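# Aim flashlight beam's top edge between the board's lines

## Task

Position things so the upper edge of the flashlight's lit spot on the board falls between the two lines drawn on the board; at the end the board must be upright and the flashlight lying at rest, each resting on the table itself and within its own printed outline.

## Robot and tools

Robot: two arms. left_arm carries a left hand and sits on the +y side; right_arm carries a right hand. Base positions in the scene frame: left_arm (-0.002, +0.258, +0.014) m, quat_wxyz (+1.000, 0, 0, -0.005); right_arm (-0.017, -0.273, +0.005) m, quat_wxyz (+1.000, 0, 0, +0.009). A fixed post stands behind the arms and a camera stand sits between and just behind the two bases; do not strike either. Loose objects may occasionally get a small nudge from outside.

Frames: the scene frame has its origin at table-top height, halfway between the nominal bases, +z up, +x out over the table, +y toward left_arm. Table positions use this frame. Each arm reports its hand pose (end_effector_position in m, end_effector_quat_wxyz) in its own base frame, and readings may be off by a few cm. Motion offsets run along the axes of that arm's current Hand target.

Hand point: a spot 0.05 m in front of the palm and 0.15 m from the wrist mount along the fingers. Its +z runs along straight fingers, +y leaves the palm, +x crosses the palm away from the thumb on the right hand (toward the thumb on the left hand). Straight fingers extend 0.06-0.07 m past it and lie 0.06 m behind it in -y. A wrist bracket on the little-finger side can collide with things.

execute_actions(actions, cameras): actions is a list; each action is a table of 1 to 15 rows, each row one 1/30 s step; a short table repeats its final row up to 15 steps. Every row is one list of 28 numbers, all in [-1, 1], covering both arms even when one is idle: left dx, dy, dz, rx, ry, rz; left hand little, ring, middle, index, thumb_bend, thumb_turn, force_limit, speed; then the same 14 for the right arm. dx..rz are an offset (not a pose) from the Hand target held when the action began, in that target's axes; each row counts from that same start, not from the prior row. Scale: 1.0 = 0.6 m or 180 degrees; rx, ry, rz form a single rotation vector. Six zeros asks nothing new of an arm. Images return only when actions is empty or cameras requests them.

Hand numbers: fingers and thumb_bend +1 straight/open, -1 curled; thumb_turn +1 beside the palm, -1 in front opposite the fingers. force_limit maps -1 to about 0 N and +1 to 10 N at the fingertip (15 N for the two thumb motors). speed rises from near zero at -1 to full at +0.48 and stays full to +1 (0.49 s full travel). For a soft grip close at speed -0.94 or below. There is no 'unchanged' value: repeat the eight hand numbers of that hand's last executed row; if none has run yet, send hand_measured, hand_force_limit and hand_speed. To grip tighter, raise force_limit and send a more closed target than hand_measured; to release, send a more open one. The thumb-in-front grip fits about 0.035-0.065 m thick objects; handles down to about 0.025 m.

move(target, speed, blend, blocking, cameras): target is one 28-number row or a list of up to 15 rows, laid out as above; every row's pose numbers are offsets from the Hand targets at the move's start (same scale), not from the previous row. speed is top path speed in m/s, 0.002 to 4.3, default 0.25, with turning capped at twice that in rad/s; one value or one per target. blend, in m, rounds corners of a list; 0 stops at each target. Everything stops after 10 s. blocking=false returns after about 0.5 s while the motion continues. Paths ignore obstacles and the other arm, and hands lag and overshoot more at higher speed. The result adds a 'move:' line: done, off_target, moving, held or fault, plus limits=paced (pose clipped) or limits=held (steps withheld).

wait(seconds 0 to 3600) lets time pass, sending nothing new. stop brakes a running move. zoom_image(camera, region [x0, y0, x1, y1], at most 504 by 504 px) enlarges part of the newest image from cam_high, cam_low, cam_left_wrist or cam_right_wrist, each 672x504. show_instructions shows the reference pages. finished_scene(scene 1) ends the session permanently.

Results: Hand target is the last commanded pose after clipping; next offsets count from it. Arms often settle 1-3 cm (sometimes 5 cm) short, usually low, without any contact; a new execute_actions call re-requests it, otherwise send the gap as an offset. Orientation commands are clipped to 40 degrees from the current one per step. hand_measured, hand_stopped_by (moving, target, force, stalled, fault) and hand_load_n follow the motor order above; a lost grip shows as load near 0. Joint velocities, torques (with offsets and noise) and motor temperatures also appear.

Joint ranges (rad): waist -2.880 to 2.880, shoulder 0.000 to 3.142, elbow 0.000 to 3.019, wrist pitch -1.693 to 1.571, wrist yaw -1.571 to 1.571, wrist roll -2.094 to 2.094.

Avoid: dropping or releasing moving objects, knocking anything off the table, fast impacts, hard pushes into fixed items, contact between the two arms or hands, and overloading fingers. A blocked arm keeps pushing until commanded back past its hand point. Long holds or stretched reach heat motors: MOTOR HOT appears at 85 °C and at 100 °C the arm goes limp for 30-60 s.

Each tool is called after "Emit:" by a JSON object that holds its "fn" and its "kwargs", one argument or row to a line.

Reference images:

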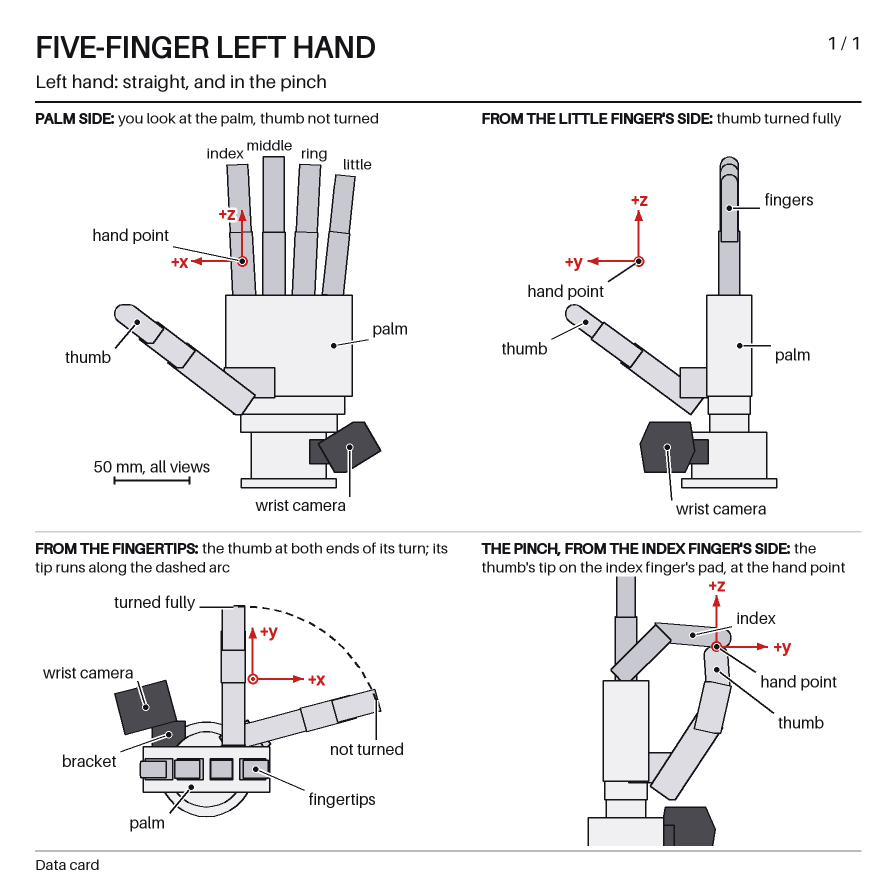

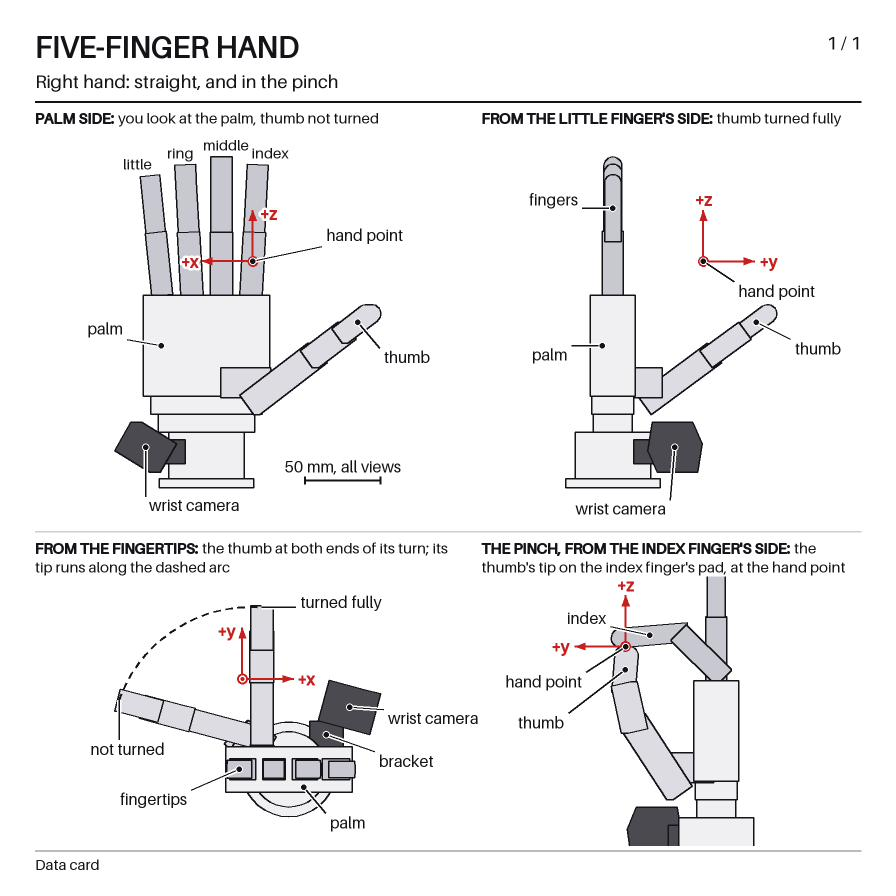

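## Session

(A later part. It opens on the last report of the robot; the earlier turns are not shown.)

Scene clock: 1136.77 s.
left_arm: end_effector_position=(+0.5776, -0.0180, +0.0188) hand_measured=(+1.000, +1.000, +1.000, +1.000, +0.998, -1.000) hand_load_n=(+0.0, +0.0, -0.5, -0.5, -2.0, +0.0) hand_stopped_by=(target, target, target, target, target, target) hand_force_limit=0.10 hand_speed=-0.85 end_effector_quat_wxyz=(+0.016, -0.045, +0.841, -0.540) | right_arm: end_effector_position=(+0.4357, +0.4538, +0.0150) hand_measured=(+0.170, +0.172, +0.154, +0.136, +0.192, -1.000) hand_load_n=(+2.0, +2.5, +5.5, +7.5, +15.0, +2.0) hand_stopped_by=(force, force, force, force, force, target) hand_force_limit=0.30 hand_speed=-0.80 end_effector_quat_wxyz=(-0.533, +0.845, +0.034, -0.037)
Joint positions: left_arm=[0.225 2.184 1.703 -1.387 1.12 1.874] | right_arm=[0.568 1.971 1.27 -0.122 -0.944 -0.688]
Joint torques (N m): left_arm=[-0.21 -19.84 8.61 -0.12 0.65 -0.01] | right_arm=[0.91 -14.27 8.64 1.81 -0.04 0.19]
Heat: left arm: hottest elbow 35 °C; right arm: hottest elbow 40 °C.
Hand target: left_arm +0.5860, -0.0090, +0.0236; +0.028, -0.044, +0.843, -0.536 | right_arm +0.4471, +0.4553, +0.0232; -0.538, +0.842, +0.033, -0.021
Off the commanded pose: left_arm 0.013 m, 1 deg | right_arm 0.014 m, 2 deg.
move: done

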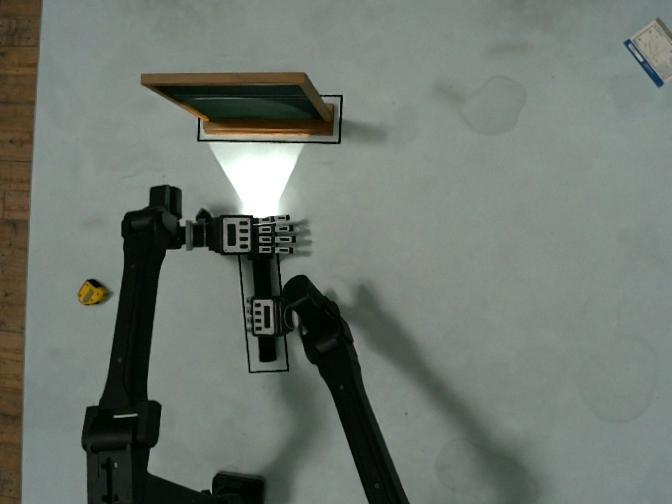

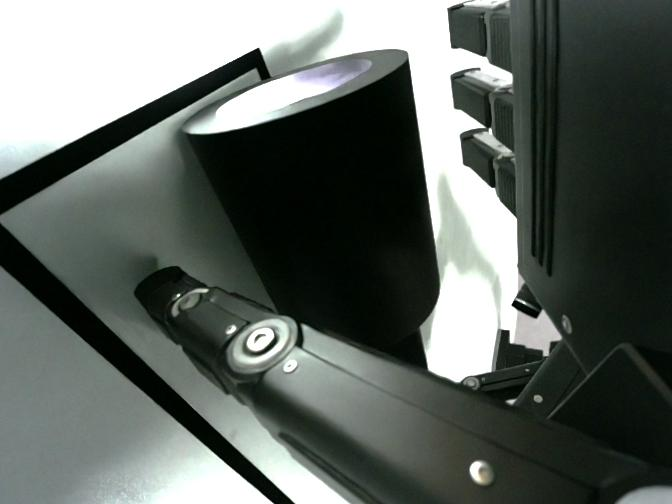

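Emit:
{"fn": "move", "kwargs": {
  "target": [
    [0,-0.121,-0.0567,0,0,0,1,1,1,1,1,-1,0.1,-0.85,0,0,0,0,0,0,-0.7,-0.7,-0.7,-0.7,-0.4,-1,0.3,-0.8],
    [0.057,-0.072,-0.318,0,0,0,1,1,1,1,1,-1,0.1,-0.85,0,0,0,0,0,0,-0.7,-0.7,-0.7,-0.7,-0.4,-1,0.3,-0.8]
  ],
  "speed": [0.08,0.2],
  "cameras": ["cam_high","cam_low"]
}}

Emit:
{"fn": "zoom_image", "kwargs": {
  "camera": "cam_low",
  "region": [340, 95, 400, 125]
}}

Emit:
{"fn": "zoom_image", "kwargs": {
  "camera": "cam_high",
  "region": [190, 200, 350, 400]
}}

Scene clock: 1152.13 s.
left_arm: end_effector_position=(+0.5308, +0.1365, +0.1283) hand_measured=(+1.000, +1.000, +1.000, +1.000, +1.000, -1.000) hand_load_n=(+0.0, +0.0, +0.0, +0.0, +0.0, +0.0) hand_stopped_by=(target, target, target, target, target, target) hand_force_limit=0.10 hand_speed=-0.85 end_effector_quat_wxyz=(+0.078, -0.097, +0.858, -0.498) | right_arm: end_effector_position=(+0.4357, +0.4538, +0.0150) hand_measured=(+0.170, +0.172, +0.154, +0.136, +0.192, -1.000) hand_load_n=(+2.0, +2.5, +5.5, +7.5, +15.0, +2.0) hand_stopped_by=(force, force, force, force, force, target) hand_force_limit=0.30 hand_speed=-0.80 end_effector_quat_wxyz=(-0.533, +0.845, +0.034, -0.037)
Joint positions: left_arm=[0.49 2.022 1.769 -1.692 1.014 2.047] | right_arm=[0.568 1.971 1.27 -0.122 -0.944 -0.688]
Joint torques (N m): left_arm=[-0.91 -19.72 9.32 -0.65 0.73 0.1] | right_arm=[0.97 -14.62 8.61 1.85 -0.04 0.2]
Heat: left arm: hottest elbow 35 °C; right arm: hottest elbow 40 °C.
Hand target: left_arm +0.5360, +0.1411, +0.1436; +0.028, -0.044, +0.843, -0.536 | right_arm +0.4471, +0.4553, +0.0232; -0.538, +0.842, +0.033, -0.021
Off the commanded pose: left_arm 0.017 m, 10 deg | right_arm 0.014 m, 2 deg.
joint sent to its limit (left arm) — joint 4 (wrist pitch), lower limit. The joint targets are off in orientation, not in position.
move: off_target (left_arm)

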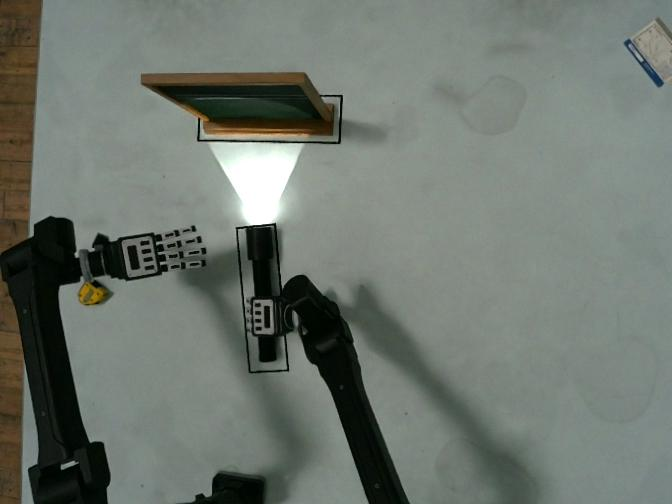

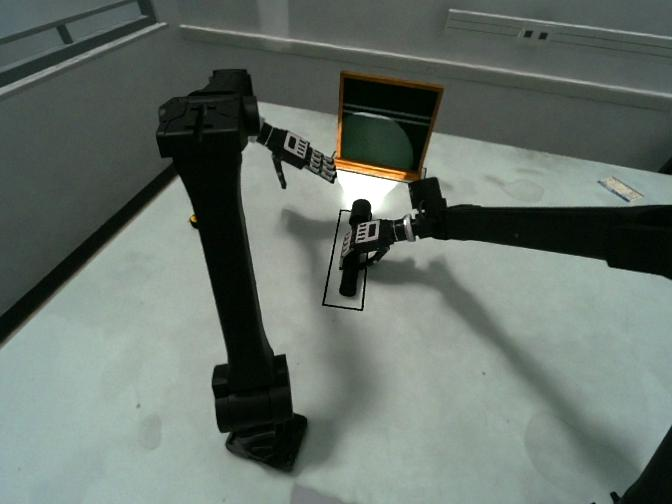

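Scaled by 8.400 from the camera's image (finer frame: 960x720).

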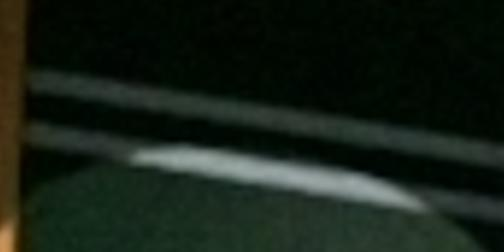

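Scaled by 2.520 from the camera's image (finer frame: 960x720).

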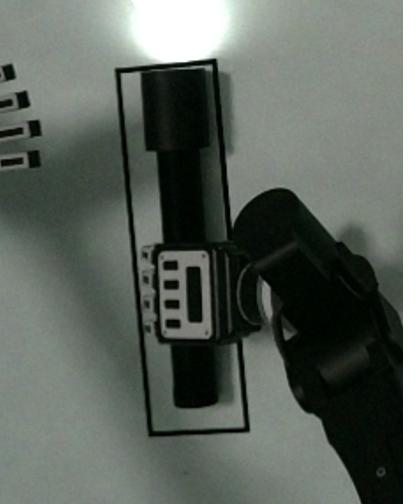

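Emit:
{"fn": "move", "kwargs": {
  "target": [
    [0,0,0,0,0,0,1,1,1,1,1,-1,0.1,-0.85,0,0,0,0,0,0,0.5,0.5,0.5,0.5,0.5,-1,0.3,-0.88]
  ],
  "cameras": ["cam_high"]
}}

Emit:
{"fn": "zoom_image", "kwargs": {
  "camera": "cam_high",
  "region": [190, 200, 350, 400]
}}

Scene clock: 1167.63 s.
left_arm: end_effector_position=(+0.5308, +0.1365, +0.1283) hand_measured=(+1.000, +1.000, +1.000, +1.000, +1.000, -1.000) hand_load_n=(+0.0, -0.5, +0.0, +0.0, +0.0, +0.0) hand_stopped_by=(target, target, target, target, target, target) hand_force_limit=0.10 hand_speed=-0.85 end_effector_quat_wxyz=(+0.078, -0.096, +0.858, -0.498) | right_arm: end_effector_position=(+0.4368, +0.4534, +0.0137) hand_measured=(+0.500, +0.500, +0.500, +0.500, +0.500, -1.000) hand_load_n=(+0.0, +0.0, +0.0, +0.0, +0.0, +0.0) hand_stopped_by=(target, target, target, target, target, target) hand_force_limit=0.30 hand_speed=-0.88 end_effector_quat_wxyz=(-0.531, +0.846, +0.031, -0.034)
Joint positions: left_arm=[0.49 2.022 1.769 -1.692 1.014 2.048] | right_arm=[0.568 1.971 1.267 -0.114 -0.935 -0.683]
Joint torques (N m): left_arm=[-0.73 -19.66 9.31 -0.62 0.72 0.1] | right_arm=[0.97 -14.39 8.81 1.55 -0.32 0.15]
Heat: left arm: hottest shoulder 34 °C; right arm: hottest elbow 40 °C.
Hand target: left_arm +0.5360, +0.1411, +0.1436; +0.028, -0.044, +0.843, -0.536 | right_arm +0.4470, +0.4553, +0.0231; -0.538, +0.842, +0.032, -0.021
Off the commanded pose: left_arm 0.017 m, 10 deg | right_arm 0.014 m, 2 deg.
joint sent to its limit (left arm) — joint 4 (wrist pitch), lower limit. The joint targets are off in orientation, not in position.
move: done

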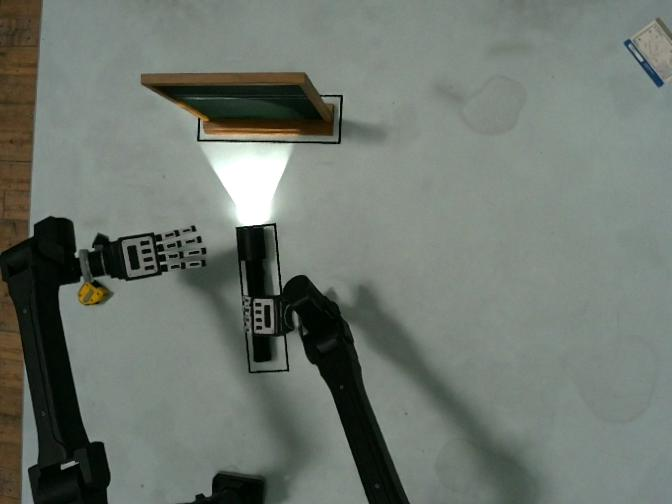

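Scaled by 2.520 from the camera's image (finer frame: 960x720).

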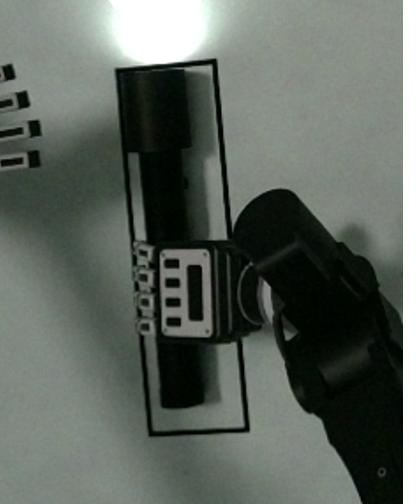

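Emit:
{"fn": "move", "kwargs": {
  "target": [
    [0,0,0,0,0,0,1,1,1,1,1,-1,0.1,-0.85,0,0,0,0,0,0,0.1,0.1,0.1,0.1,0.24,-1,-0.3,-0.9]
  ],
  "cameras": ["cam_high","cam_right_wrist"]
}}

Emit:
{"fn": "zoom_image", "kwargs": {
  "camera": "cam_high",
  "region": [190, 200, 350, 400]
}}

Scene clock: 1183.83 s.
left_arm: end_effector_position=(+0.5308, +0.1365, +0.1283) hand_measured=(+1.000, +1.000, +1.000, +1.000, +1.000, -1.000) hand_load_n=(+0.0, +0.0, +0.0, +0.0, +0.0, +0.0) hand_stopped_by=(target, target, target, target, target, target) hand_force_limit=0.10 hand_speed=-0.85 end_effector_quat_wxyz=(+0.078, -0.096, +0.858, -0.498) | right_arm: end_effector_position=(+0.4372, +0.4544, +0.0146) hand_measured=(+0.100, +0.102, +0.110, +0.120, +0.324, -1.000) hand_load_n=(+2.0, +3.5, +3.5, +2.5, +8.5, +1.0) hand_stopped_by=(target, force, force, force, force, target) hand_force_limit=-0.30 hand_speed=-0.90 end_effector_quat_wxyz=(-0.533, +0.845, +0.034, -0.033)
Joint positions: left_arm=[0.49 2.022 1.769 -1.692 1.014 2.048] | right_arm=[0.568 1.971 1.267 -0.108 -0.939 -0.683]
Joint torques (N m): left_arm=[-0.73 -19.72 9.31 -0.66 0.72 0.08] | right_arm=[0.97 -14.45 8.84 1.35 -0.21 0.14]
Heat: left arm: hottest shoulder 34 °C; right arm: hottest elbow 39 °C.
Hand target: left_arm +0.5360, +0.1411, +0.1436; +0.028, -0.044, +0.843, -0.536 | right_arm +0.4469, +0.4554, +0.0231; -0.538, +0.842, +0.032, -0.022
Off the commanded pose: left_arm 0.017 m, 10 deg | right_arm 0.013 m, 1 deg.
joint sent to its limit (left arm) — joint 4 (wrist pitch), lower limit. The joint targets are off in orientation, not in position.
move: done

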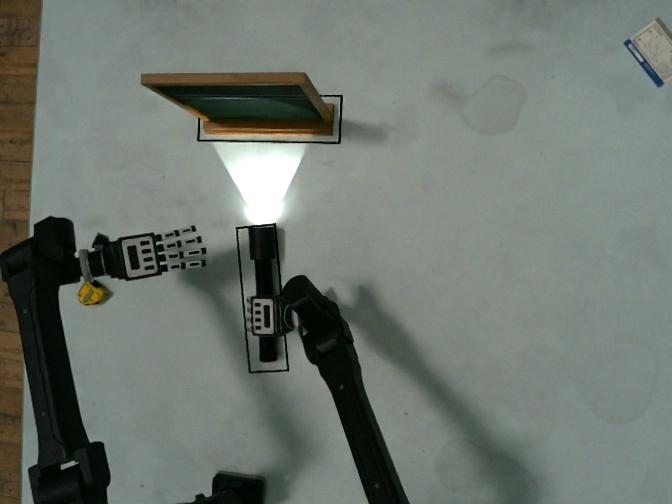

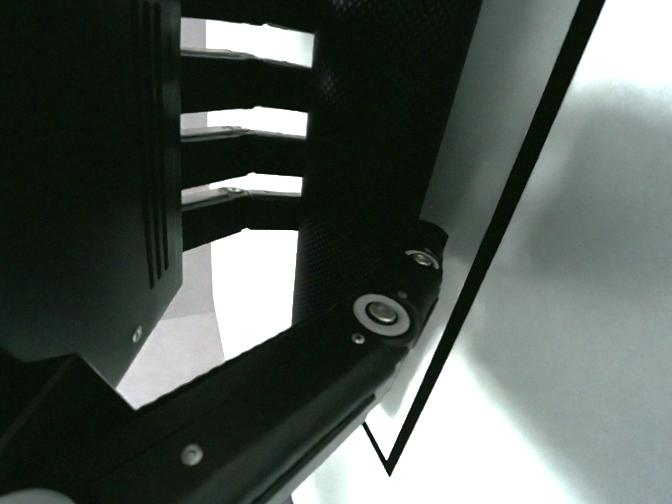

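Scaled by 2.520 from the camera's image (finer frame: 960x720).

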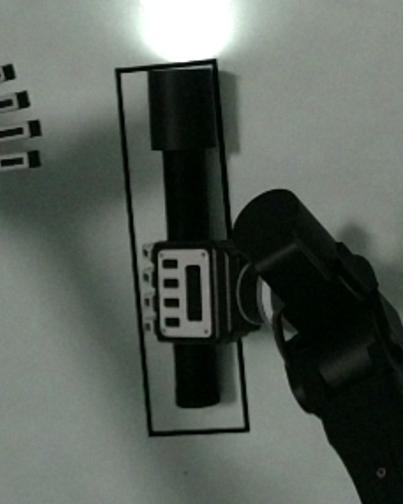

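Emit:
{"fn": "move", "kwargs": {
  "target": [
    [0,0,0,0,0,0,1,1,1,1,1,-1,0.1,-0.85,-0.0327,-0.0038,0.0083,0,0,0,0.1,0.1,0.1,0.1,0.24,-1,-0.3,-0.9]
  ],
  "speed": 0.04,
  "cameras": ["cam_high"]
}}

Emit:
{"fn": "zoom_image", "kwargs": {
  "camera": "cam_high",
  "region": [190, 200, 350, 400]
}}

Scene clock: 1197.57 s.
left_arm: end_effector_position=(+0.5308, +0.1365, +0.1283) hand_measured=(+1.000, +1.000, +1.000, +1.000, +1.000, -1.000) hand_load_n=(+0.0, +0.0, +0.0, -0.5, +0.0, +0.0) hand_stopped_by=(target, target, target, target, target, target) hand_force_limit=0.10 hand_speed=-0.85 end_effector_quat_wxyz=(+0.078, -0.096, +0.858, -0.498) | right_arm: end_effector_position=(+0.4336, +0.4552, +0.0142) hand_measured=(+0.100, +0.102, +0.110, +0.120, +0.324, -1.000) hand_load_n=(+2.5, +3.5, +3.0, +2.5, +9.0, +1.0) hand_stopped_by=(target, force, force, force, force, target) hand_force_limit=-0.30 hand_speed=-0.90 end_effector_quat_wxyz=(-0.535, +0.844, +0.035, -0.019)
Joint positions: left_arm=[0.49 2.022 1.769 -1.692 1.014 2.048] | right_arm=[0.576 1.956 1.235 -0.059 -0.917 -0.672]
Joint torques (N m): left_arm=[-0.67 -19.72 9.35 -0.65 0.72 0.08] | right_arm=[2.43 -15.21 7.17 1.44 -0.32 0.29]
Heat: left arm: hottest shoulder 35 °C; right arm: hottest elbow 39 °C.
Hand target: left_arm +0.5360, +0.1411, +0.1436; +0.028, -0.044, +0.843, -0.536 | right_arm +0.4271, +0.4593, +0.0232; -0.538, +0.842, +0.032, -0.021
Off the commanded pose: left_arm 0.017 m, 10 deg | right_arm 0.012 m, 1 deg.
joint sent to its limit (left arm) — joint 4 (wrist pitch), lower limit. The joint targets are off in orientation, not in position.
move: off_target (right_arm)

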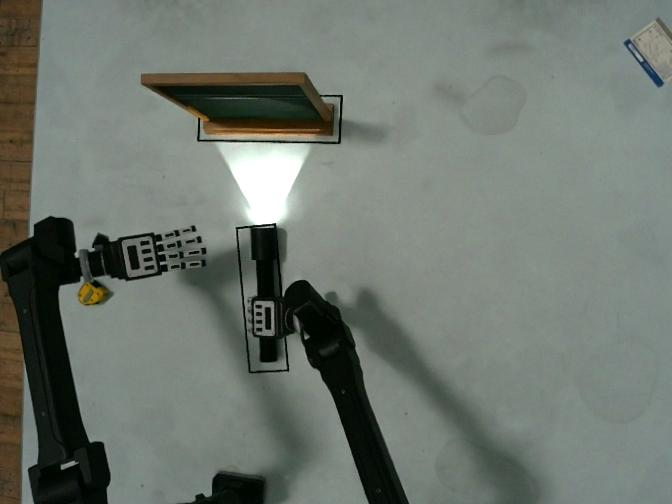

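Scaled by 2.520 from the camera's image (finer frame: 960x720).

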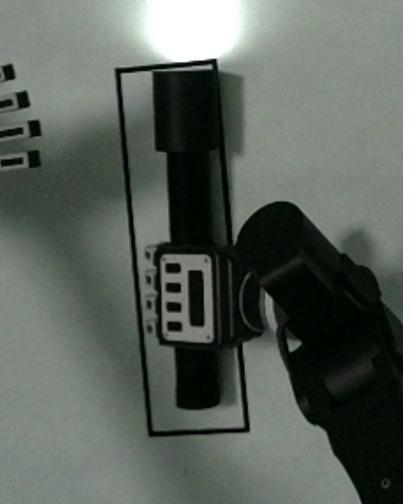

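Emit:
{"fn": "move", "kwargs": {
  "target": [
    [0,0,0,0,0,0,1,1,1,1,1,-1,0.1,-0.85,-0.0161,-0.0033,0.0072,0,-0.0151,-0.007,0.1,0.1,0.1,0.1,0.24,-1,-0.3,-0.9]
  ],
  "speed": 0.04,
  "cameras": ["cam_high"]
}}

Emit:
{"fn": "zoom_image", "kwargs": {
  "camera": "cam_high",
  "region": [190, 200, 350, 400]
}}

Scene clock: 1204.53 s.
left_arm: end_effector_position=(+0.5308, +0.1365, +0.1283) hand_measured=(+1.000, +1.000, +1.000, +1.000, +1.000, -1.000) hand_load_n=(+0.0, +0.0, +0.0, +0.0, +0.0, +0.0) hand_stopped_by=(target, target, target, target, target, target) hand_force_limit=0.10 hand_speed=-0.85 end_effector_quat_wxyz=(+0.078, -0.096, +0.858, -0.498) | right_arm: end_effector_position=(+0.4291, +0.4540, +0.0138) hand_measured=(+0.100, +0.102, +0.110, +0.120, +0.324, -1.000) hand_load_n=(+0.5, +2.5, +3.5, +3.5, +8.0, +2.5) hand_stopped_by=(target, force, force, force, force, target) hand_force_limit=-0.30 hand_speed=-0.90 end_effector_quat_wxyz=(-0.535, +0.843, +0.044, -0.026)
Joint positions: left_arm=[0.49 2.022 1.769 -1.692 1.014 2.048] | right_arm=[0.576 1.955 1.235 -0.078 -0.934 -0.694]
Joint torques (N m): left_arm=[-0.73 -19.66 9.28 -0.64 0.74 0.1] | right_arm=[3.55 -14.74 8.03 0.43 -0.78 0.07]
Heat: left arm: hottest shoulder 35 °C; right arm: hottest elbow 39 °C.
Hand target: left_arm +0.5360, +0.1411, +0.1436; +0.028, -0.044, +0.843, -0.536 | right_arm +0.4170, +0.4632, +0.0231; -0.537, +0.841, +0.054, -0.036
Off the commanded pose: left_arm 0.017 m, 10 deg | right_arm 0.018 m, 2 deg.
joint sent to its limit (left arm) — joint 4 (wrist pitch), lower limit. The joint targets are off in orientation, not in position.
move: off_target (right_arm)

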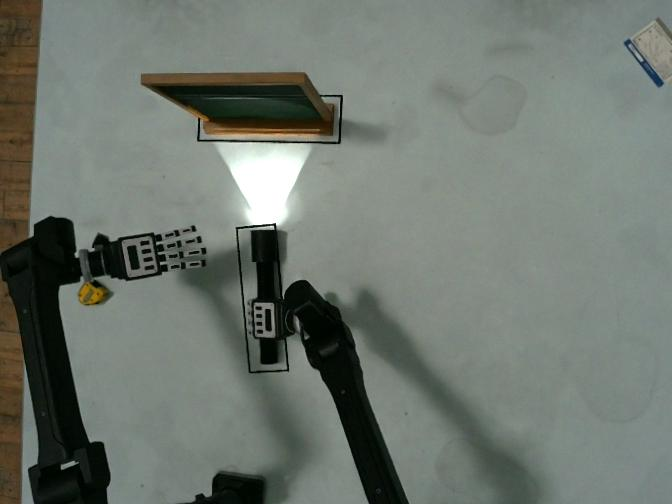

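Scaled by 2.520 from the camera's image (finer frame: 960x720).

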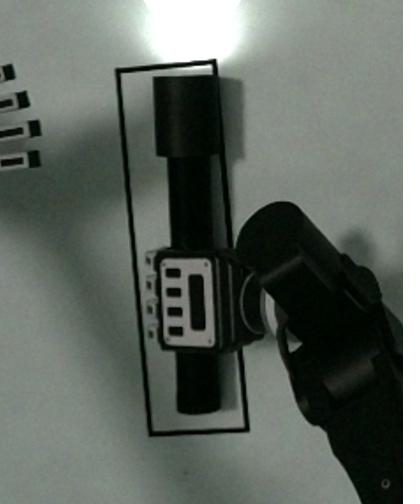

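Emit:
{"fn": "move", "kwargs": {
  "target": [
    [0,0,0,0,0,0,1,1,1,1,1,-1,0.1,-0.85,0.0025,-0.0105,0.0226,0,0,0,0.1,0.1,0.1,0.1,0.24,-1,-0.3,-0.9]
  ],
  "speed": 0.04,
  "cameras": ["cam_high"]
}}

Emit:
{"fn": "zoom_image", "kwargs": {
  "camera": "cam_high",
  "region": [190, 200, 350, 400]
}}

Scene clock: 1214.13 s.
left_arm: end_effector_position=(+0.5308, +0.1365, +0.1283) hand_measured=(+1.000, +1.000, +1.000, +1.000, +1.000, -1.000) hand_load_n=(+0.0, +0.0, +0.0, +0.0, +0.0, +0.0) hand_stopped_by=(target, target, target, target, target, target) hand_force_limit=0.10 hand_speed=-0.85 end_effector_quat_wxyz=(+0.078, -0.096, +0.858, -0.498) | right_arm: end_effector_position=(+0.4261, +0.4580, +0.0138) hand_measured=(+0.100, +0.102, +0.110, +0.120, +0.324, -1.000) hand_load_n=(+0.0, +2.0, +3.5, +3.5, +8.0, +2.5) hand_stopped_by=(target, force, force, force, force, target) hand_force_limit=-0.30 hand_speed=-0.90 end_effector_quat_wxyz=(-0.533, +0.845, +0.044, -0.026)
Joint positions: left_arm=[0.49 2.022 1.769 -1.692 1.014 2.048] | right_arm=[0.586 1.954 1.236 -0.079 -0.924 -0.688]
Joint torques (N m): left_arm=[-0.73 -19.6 9.32 -0.64 0.72 0.09] | right_arm=[4.78 -13.63 9.73 0.83 -0.57 0.25]
Heat: left arm: hottest shoulder 35 °C; right arm: hottest elbow 39 °C.
Hand target: left_arm +0.5360, +0.1411, +0.1436; +0.028, -0.044, +0.843, -0.536 | right_arm +0.4166, +0.4782, +0.0233; -0.537, +0.841, +0.054, -0.035
Off the commanded pose: left_arm 0.017 m, 10 deg | right_arm 0.024 m, 2 deg.
joint sent to its limit (left arm) — joint 4 (wrist pitch), lower limit. The joint targets are off in orientation, not in position.
move: off_target (right_arm)

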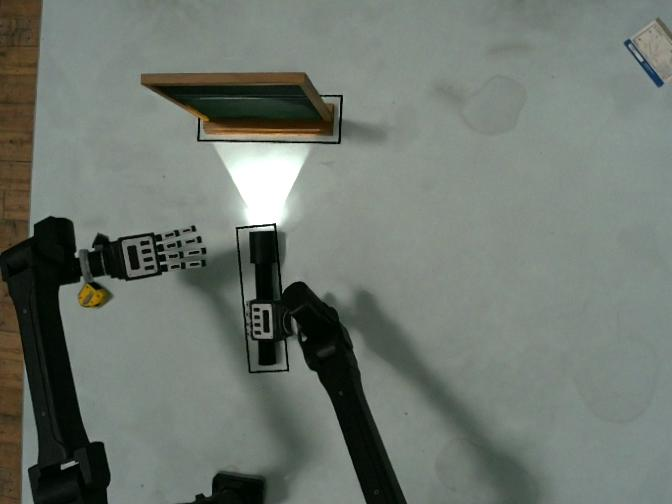

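Scaled by 2.520 from the camera's image (finer frame: 960x720).

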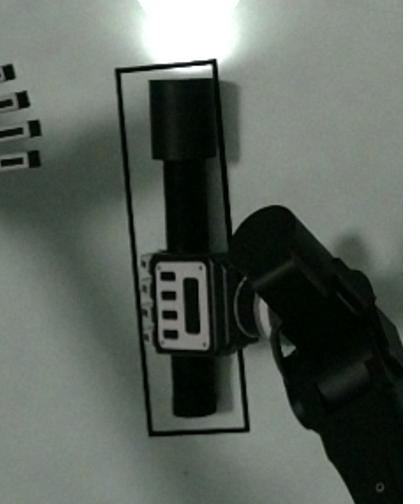

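Emit:
{"fn": "zoom_image", "kwargs": {
  "camera": "cam_low",
  "region": [340, 95, 400, 125]
}}

This scene's latest camera images include none from cam_low. They are from: cam_high. cam_low's image comes with the result of a call that names it in "cameras".

Emit:
{"fn": "move", "kwargs": {
  "target": [
    [0,0,0,0,0,0,1,1,1,1,1,-1,0.1,-0.85,0.003,0.0105,-0.0226,0,0,0,0.1,0.1,0.1,0.1,0.24,-1,-0.3,-0.9]
  ],
  "speed": 0.04
}}

Emit:
{"fn": "move", "kwargs": {
  "target": [
    [0,0,0,0,0,0,1,1,1,1,1,-1,0.1,-0.85,0,0,0,0,0,0,0.15,0.15,0.15,0.16,0.37,-1,-0.3,-0.95]
  ],
  "cameras": ["cam_high","cam_low"]
}}

Emit:
{"fn": "zoom_image", "kwargs": {
  "camera": "cam_high",
  "region": [190, 200, 350, 400]
}}

Emit:
{"fn": "zoom_image", "kwargs": {
  "camera": "cam_low",
  "region": [340, 95, 400, 125]
}}

Scene clock: 1225.63 s.
left_arm: end_effector_position=(+0.5308, +0.1365, +0.1283) hand_measured=(+1.000, +1.000, +1.000, +1.000, +1.000, -1.000) hand_load_n=(+0.0, +0.0, +0.0, +0.0, +0.0, +0.0) hand_stopped_by=(target, target, target, target, target, target) hand_force_limit=0.10 hand_speed=-0.85 end_effector_quat_wxyz=(+0.078, -0.096, +0.858, -0.498) | right_arm: end_effector_position=(+0.4238, +0.4577, +0.0140) hand_measured=(+0.100, +0.102, +0.110, +0.120, +0.324, -1.000) hand_load_n=(+0.0, +2.0, +3.5, +4.0, +8.0, +2.5) hand_stopped_by=(target, force, force, force, force, target) hand_force_limit=-0.30 hand_speed=-0.90 end_effector_quat_wxyz=(-0.534, +0.844, +0.047, -0.030)
Joint positions: left_arm=[0.49 2.022 1.769 -1.692 1.014 2.048] | right_arm=[0.586 1.954 1.236 -0.086 -0.934 -0.695]
Joint torques (N m): left_arm=[-0.73 -19.72 9.33 -0.69 0.73 0.09] | right_arm=[2.49 -14.33 8.84 0.47 -0.82 0.06]
Heat: left arm: hottest shoulder 35 °C; right arm: hottest elbow 39 °C.
Hand target: left_arm +0.5360, +0.1411, +0.1436; +0.028, -0.044, +0.843, -0.536 | right_arm +0.4203, +0.4637, +0.0233; -0.537, +0.841, +0.054, -0.035
Off the commanded pose: left_arm 0.017 m, 10 deg | right_arm 0.011 m, 1 deg.
joint sent to its limit (left arm) — joint 4 (wrist pitch), lower limit. The joint targets are off in orientation, not in position.
move: off_target (right_arm)

Scene clock: 1226.53 s.
left_arm: end_effector_position=(+0.5308, +0.1365, +0.1283) hand_measured=(+1.000, +1.000, +1.000, +1.000, +1.000, -1.000) hand_load_n=(+0.0, +0.0, +0.0, +0.0, +0.0, +0.0) hand_stopped_by=(target, target, target, target, target, target) hand_force_limit=0.10 hand_speed=-0.85 end_effector_quat_wxyz=(+0.078, -0.096, +0.858, -0.498) | right_arm: end_effector_position=(+0.4220, +0.4569, +0.0138) hand_measured=(+0.150, +0.150, +0.150, +0.160, +0.370, -1.000) hand_load_n=(+0.0, +0.0, +0.0, +1.0, +1.0, +0.0) hand_stopped_by=(target, target, target, target, target, target) hand_force_limit=-0.30 hand_speed=-0.95 end_effector_quat_wxyz=(-0.533, +0.844, +0.046, -0.034)
Joint positions: left_arm=[0.49 2.022 1.769 -1.692 1.014 2.048] | right_arm=[0.586 1.954 1.236 -0.094 -0.939 -0.696]
Joint torques (N m): left_arm=[-0.73 -19.72 9.33 -0.65 0.73 0.09] | right_arm=[2.2 -14.27 8.75 0.64 -0.66 0.05]
Heat: left arm: hottest shoulder 35 °C; right arm: hottest elbow 40 °C.
Hand target: left_arm +0.5360, +0.1411, +0.1436; +0.028, -0.044, +0.843, -0.536 | right_arm +0.4203, +0.4637, +0.0233; -0.537, +0.841, +0.055, -0.035
Off the commanded pose: left_arm 0.017 m, 10 deg | right_arm 0.012 m, 1 deg.
joint sent to its limit (left arm) — joint 4 (wrist pitch), lower limit. The joint targets are off in orientation, not in position.
move: done

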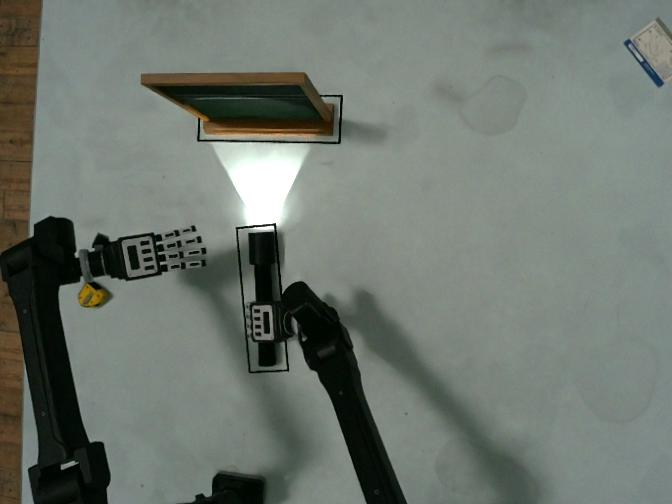

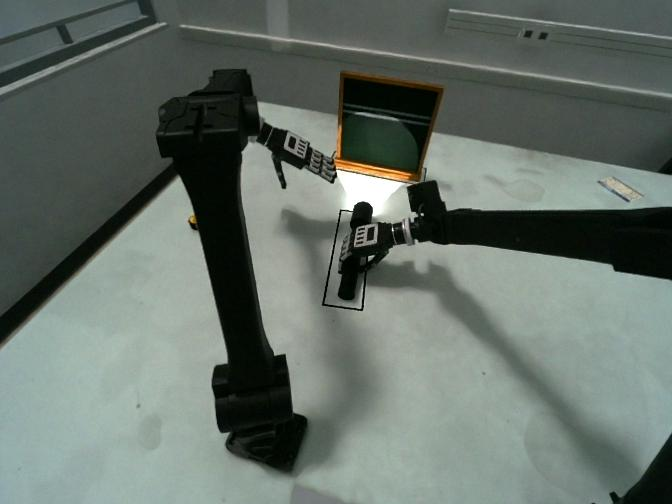

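Scaled by 2.520 from the camera's image (finer frame: 960x720).

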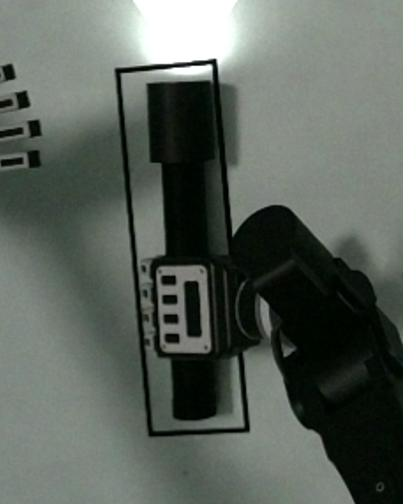

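Scaled by 8.400 from the camera's image (finer frame: 960x720).

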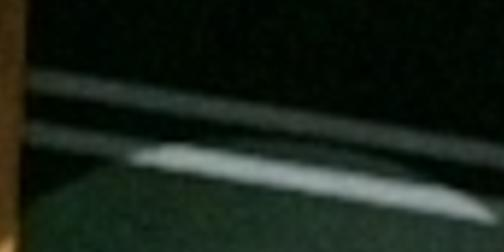

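Emit:
{"fn": "move", "kwargs": {
  "target": [
    [0,0,0,0,0,0,1,1,1,1,1,-1,0.1,-0.85,0,0,0,0,0,0,0.08,0.08,0.08,0.08,0.24,-1,-0.4,-0.92]
  ]
}}

Emit:
{"fn": "move", "kwargs": {
  "target": [
    [0,0,0,0,0,0,1,1,1,1,1,-1,0.1,-0.85,0.0529,0.0029,-0.0063,0,-0.0076,-0.0035,0.08,0.08,0.08,0.08,0.24,-1,-0.4,-0.92]
  ],
  "speed": 0.03,
  "cameras": ["cam_high","cam_low"]
}}

Emit:
{"fn": "zoom_image", "kwargs": {
  "camera": "cam_high",
  "region": [190, 200, 350, 400]
}}

Emit:
{"fn": "zoom_image", "kwargs": {
  "camera": "cam_low",
  "region": [340, 95, 400, 125]
}}

Scene clock: 1245.27 s.
left_arm: end_effector_position=(+0.5308, +0.1365, +0.1283) hand_measured=(+1.000, +1.000, +1.000, +1.000, +1.000, -1.000) hand_load_n=(+0.0, +0.0, +0.0, +0.0, +0.0, +0.5) hand_stopped_by=(target, target, target, target, target, target) hand_force_limit=0.10 hand_speed=-0.85 end_effector_quat_wxyz=(+0.078, -0.096, +0.858, -0.498) | right_arm: end_effector_position=(+0.4217, +0.4570, +0.0140) hand_measured=(+0.080, +0.084, +0.114, +0.132, +0.356, -1.000) hand_load_n=(+1.0, +3.5, +1.5, +2.0, +5.5, +0.0) hand_stopped_by=(target, force, force, force, force, target) hand_force_limit=-0.40 hand_speed=-0.92 end_effector_quat_wxyz=(-0.534, +0.844, +0.048, -0.035)
Joint positions: left_arm=[0.49 2.022 1.769 -1.692 1.014 2.048] | right_arm=[0.586 1.954 1.236 -0.094 -0.941 -0.698]
Joint torques (N m): left_arm=[-0.73 -19.72 9.31 -0.65 0.72 0.09] | right_arm=[2.32 -14.1 8.84 0.62 -0.56 0.07]
Heat: left arm: hottest shoulder 35 °C; right arm: hottest elbow 40 °C.
Hand target: left_arm +0.5360, +0.1411, +0.1436; +0.028, -0.044, +0.843, -0.536 | right_arm +0.4204, +0.4636, +0.0233; -0.537, +0.841, +0.054, -0.035
Off the commanded pose: left_arm 0.017 m, 10 deg | right_arm 0.012 m, 1 deg.
joint sent to its limit (left arm) — joint 4 (wrist pitch), lower limit. The joint targets are off in orientation, not in position.
move: done

Scene clock: 1246.87 s.
left_arm: end_effector_position=(+0.5308, +0.1365, +0.1283) hand_measured=(+1.000, +1.000, +1.000, +1.000, +1.000, -1.000) hand_load_n=(+0.0, +0.0, +0.0, +0.0, +0.0, +0.0) hand_stopped_by=(target, target, target, target, target, target) hand_force_limit=0.10 hand_speed=-0.85 end_effector_quat_wxyz=(+0.078, -0.096, +0.858, -0.498) | right_arm: end_effector_position=(+0.4259, +0.4551, +0.0139) hand_measured=(+0.080, +0.084, +0.114, +0.132, +0.356, -1.000) hand_load_n=(+0.0, +0.5, +1.5, +3.5, +5.0, +1.5) hand_stopped_by=(target, force, force, force, force, target) hand_force_limit=-0.40 hand_speed=-0.92 end_effector_quat_wxyz=(-0.528, +0.845, +0.049, -0.067)
Joint positions: left_arm=[0.49 2.022 1.769 -1.692 1.014 2.048] | right_arm=[0.573 1.989 1.307 -0.221 -0.987 -0.744]
Joint torques (N m): left_arm=[-0.67 -19.66 9.32 -0.68 0.73 0.09] | right_arm=[0.62 -12.98 12.31 1.05 -0.36 -0.16]
Heat: left arm: hottest shoulder 35 °C; right arm: hottest elbow 40 °C.
Hand target: left_arm +0.5360, +0.1411, +0.1436; +0.028, -0.044, +0.843, -0.536 | right_arm +0.4522, +0.4637, +0.0232; -0.537, +0.840, +0.065, -0.043
Off the commanded pose: left_arm 0.017 m, 10 deg | right_arm 0.029 m, 4 deg.
joint sent to its limit (left arm) — joint 4 (wrist pitch), lower limit. The joint targets are off in orientation, not in position.
move: off_target (right_arm)

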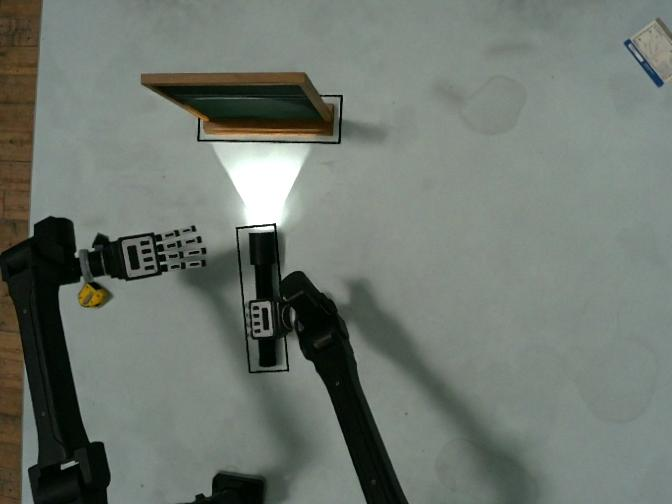

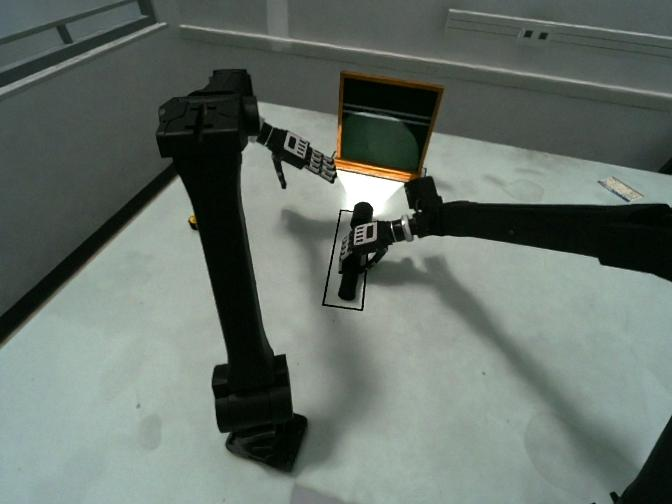

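Scaled by 2.520 from the camera's image (finer frame: 960x720).

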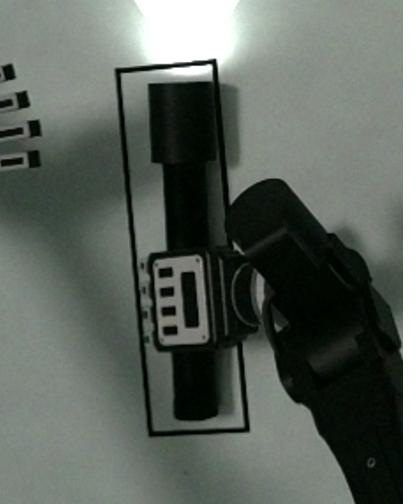

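Scaled by 8.400 from the camera's image (finer frame: 960x720).

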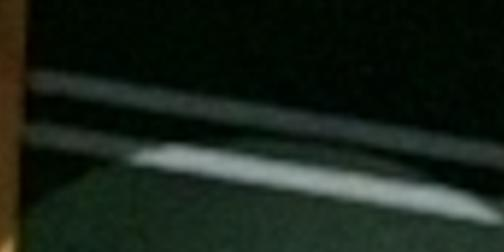

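Emit:
{"fn": "move", "kwargs": {
  "target": [
    [0,0,0,0,0,0,1,1,1,1,1,-1,0.1,-0.85,0,0,0,0,0,0,-0.2,-0.2,-0.2,-0.2,0.1,-1,0.1,-0.9]
  ]
}}

Emit:
{"fn": "move", "kwargs": {
  "target": [
    [0,0,0,0,0,0,1,1,1,1,1,-1,0.1,-0.85,0.015,0.0006,-0.001,0,-0.006,-0.003,-0.2,-0.2,-0.2,-0.2,0.1,-1,0.1,-0.9]
  ],
  "speed": 0.03,
  "cameras": ["cam_high","cam_low"]
}}

Emit:
{"fn": "zoom_image", "kwargs": {
  "camera": "cam_high",
  "region": [190, 200, 350, 400]
}}

Emit:
{"fn": "zoom_image", "kwargs": {
  "camera": "cam_low",
  "region": [340, 95, 400, 125]
}}

Scene clock: 1255.43 s.
left_arm: end_effector_position=(+0.5308, +0.1365, +0.1283) hand_measured=(+1.000, +1.000, +1.000, +1.000, +1.000, -1.000) hand_load_n=(+0.0, +0.0, +0.0, +0.0, +0.0, +0.0) hand_stopped_by=(target, target, target, target, target, target) hand_force_limit=0.10 hand_speed=-0.85 end_effector_quat_wxyz=(+0.078, -0.096, +0.858, -0.498) | right_arm: end_effector_position=(+0.4276, +0.4566, +0.0144) hand_measured=(-0.076, +0.004, +0.052, +0.098, +0.344, -1.000) hand_load_n=(+5.5, +3.0, +3.5, +2.5, +12.0, +3.5) hand_stopped_by=(force, force, force, force, force, target) hand_force_limit=0.10 hand_speed=-0.90 end_effector_quat_wxyz=(-0.531, +0.843, +0.055, -0.065)
Joint positions: left_arm=[0.49 2.022 1.769 -1.692 1.014 2.048] | right_arm=[0.573 1.992 1.313 -0.221 -0.993 -0.756]
Joint torques (N m): left_arm=[-0.73 -19.78 9.32 -0.66 0.73 0.09] | right_arm=[0.62 -13.1 11.96 0.92 -0.15 -0.09]
Heat: left arm: hottest shoulder 35 °C; right arm: hottest elbow 40 °C.
Hand target: left_arm +0.5360, +0.1411, +0.1436; +0.028, -0.044, +0.843, -0.536 | right_arm +0.4524, +0.4637, +0.0232; -0.537, +0.840, +0.065, -0.042
Off the commanded pose: left_arm 0.017 m, 10 deg | right_arm 0.027 m, 3 deg.
joint sent to its limit (left arm) — joint 4 (wrist pitch), lower limit. The joint targets are off in orientation, not in position.
move: done

Scene clock: 1256.33 s.
left_arm: end_effector_position=(+0.5308, +0.1365, +0.1283) hand_measured=(+1.000, +1.000, +1.000, +1.000, +1.000, -1.000) hand_load_n=(+0.0, +0.0, +0.0, +0.0, +0.0, +0.0) hand_stopped_by=(target, target, target, target, target, target) hand_force_limit=0.10 hand_speed=-0.85 end_effector_quat_wxyz=(+0.078, -0.096, +0.858, -0.498) | right_arm: end_effector_position=(+0.4318, +0.4590, +0.0143) hand_measured=(-0.076, +0.004, +0.052, +0.098, +0.344, -1.000) hand_load_n=(+2.5, +2.0, +4.0, +4.5, +11.5, +5.5) hand_stopped_by=(force, force, force, force, force, target) hand_force_limit=0.10 hand_speed=-0.90 end_effector_quat_wxyz=(-0.528, +0.844, +0.060, -0.075)
Joint positions: left_arm=[0.49 2.022 1.769 -1.692 1.014 2.048] | right_arm=[0.571 2.013 1.355 -0.278 -1.007 -0.784]
Joint torques (N m): left_arm=[-0.73 -19.72 9.29 -0.68 0.73 0.09] | right_arm=[0.03 -13.39 12.33 0.85 -0.32 -0.19]
Heat: left arm: hottest shoulder 35 °C; right arm: hottest elbow 40 °C.
Hand target: left_arm +0.5360, +0.1411, +0.1436; +0.028, -0.044, +0.843, -0.536 | right_arm +0.4614, +0.4643, +0.0232; -0.536, +0.839, +0.074, -0.048
Off the commanded pose: left_arm 0.017 m, 10 deg | right_arm 0.031 m, 4 deg.
joint sent to its limit (left arm) — joint 4 (wrist pitch), lower limit. The joint targets are off in orientation, not in position.
move: off_target (right_arm)

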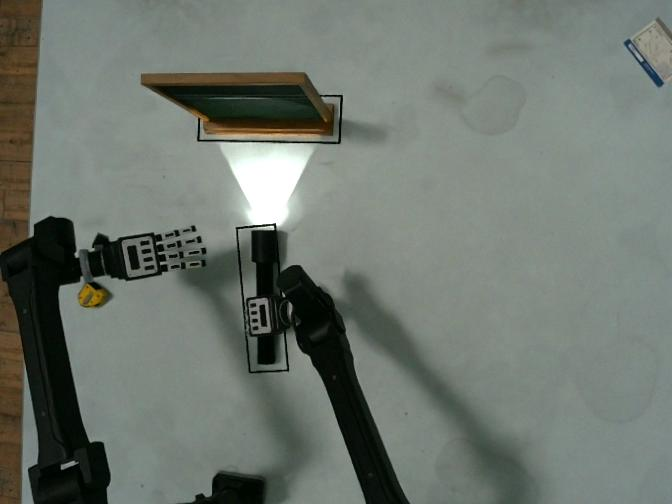

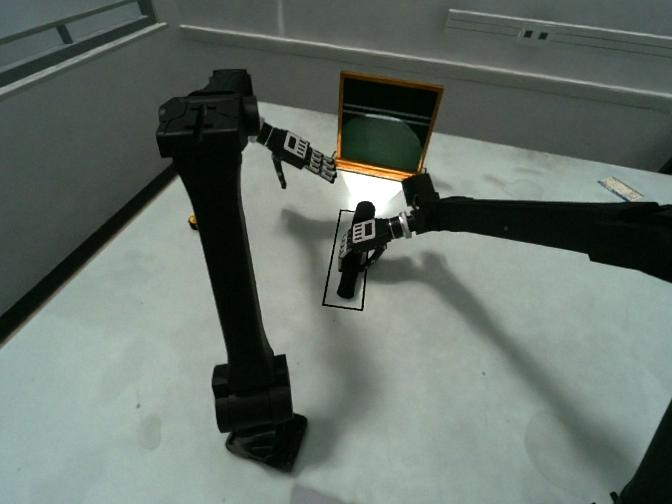

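Scaled by 2.520 from the camera's image (finer frame: 960x720).

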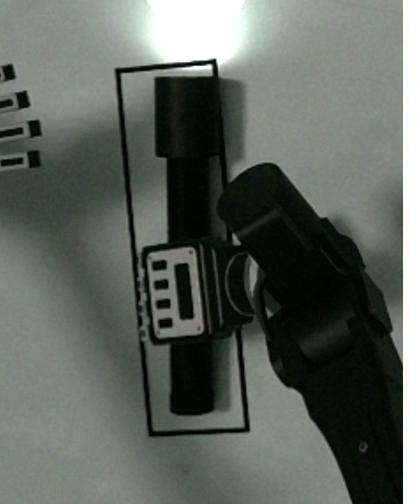

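Scaled by 8.400 from the camera's image (finer frame: 960x720).

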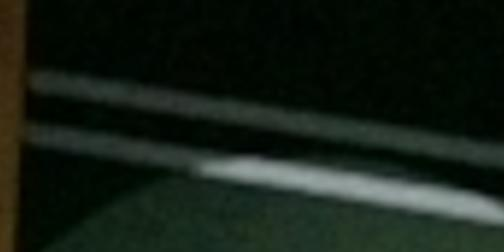

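Emit:
{"fn": "move", "kwargs": {
  "target": [
    [-0.0471,-0.0476,0.2593,0,0,0,1,1,1,1,1,-1,0.1,-0.85,0,0,0,0,0,0,-0.2,-0.2,-0.2,-0.2,0.1,-1,0.1,-0.9]
  ],
  "speed": 0.12,
  "cameras": ["cam_high","cam_low","cam_left_wrist"]
}}

Scene clock: 1276.23 s.
left_arm: end_effector_position=(+0.5740, -0.0071, +0.1024) hand_measured=(+1.000, +1.000, +1.000, +1.000, +1.000, -1.000) hand_load_n=(+0.0, +0.0, +0.0, +0.0, +0.0, +0.0) hand_stopped_by=(target, target, target, target, target, target) hand_force_limit=0.10 hand_speed=-0.85 end_effector_quat_wxyz=(+0.024, -0.045, +0.842, -0.536) | right_arm: end_effector_position=(+0.4317, +0.4589, +0.0141) hand_measured=(-0.076, +0.004, +0.052, +0.098, +0.344, -1.000) hand_load_n=(+2.5, +2.0, +4.0, +4.5, +11.5, +5.5) hand_stopped_by=(force, force, force, force, force, target) hand_force_limit=0.10 hand_speed=-0.90 end_effector_quat_wxyz=(-0.528, +0.844, +0.060, -0.075)
Joint positions: left_arm=[0.243 2.083 1.769 -1.555 1.112 1.893] | right_arm=[0.571 2.014 1.355 -0.279 -1.007 -0.784]
Joint torques (N m): left_arm=[-1.14 -18.61 8.66 0.1 0.93 -0.11] | right_arm=[0.21 -13.16 12.44 0.87 -0.32 -0.2]
Heat: left arm: hottest shoulder 35 °C; right arm: hottest elbow 41 °C.
Hand target: left_arm +0.5800, -0.0081, +0.1035; +0.028, -0.044, +0.843, -0.536 | right_arm +0.4613, +0.4643, +0.0230; -0.536, +0.840, +0.074, -0.048
Off the commanded pose: left_arm 0.006 m, 0 deg | right_arm 0.032 m, 4 deg.
move: done

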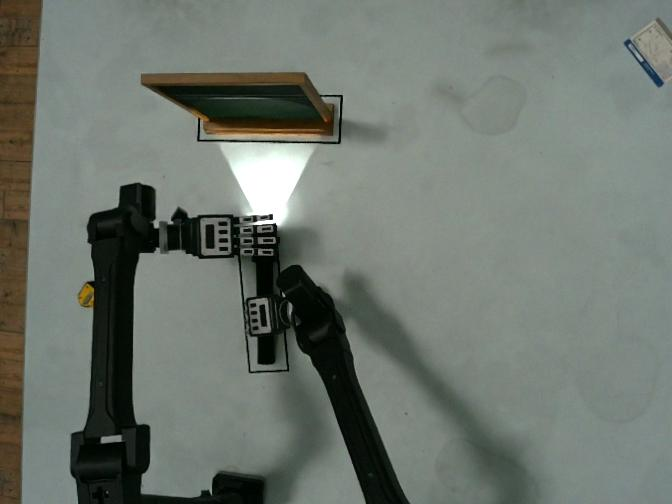

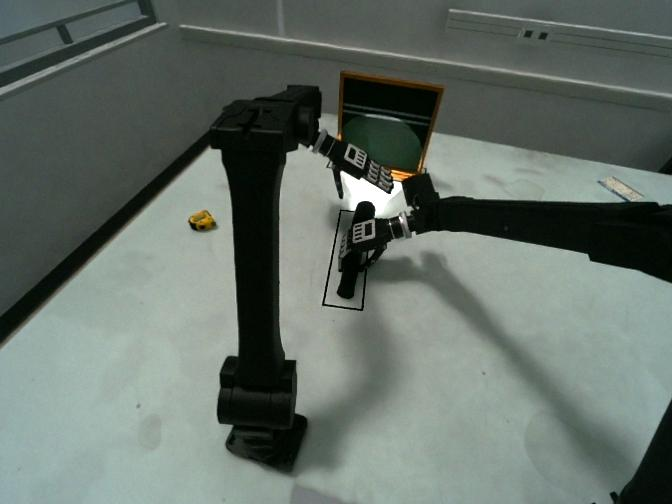

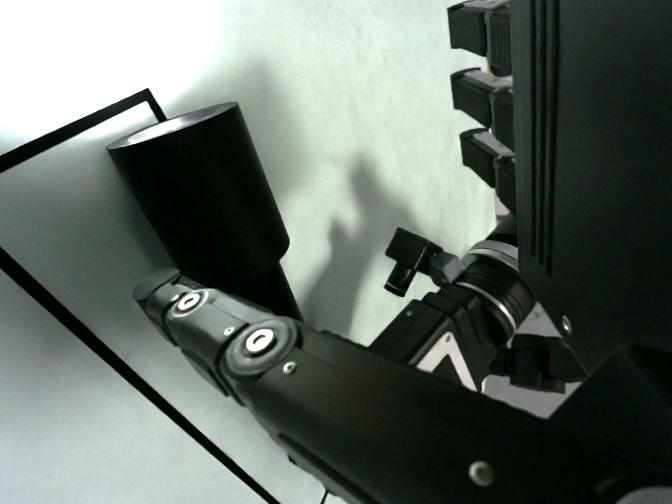

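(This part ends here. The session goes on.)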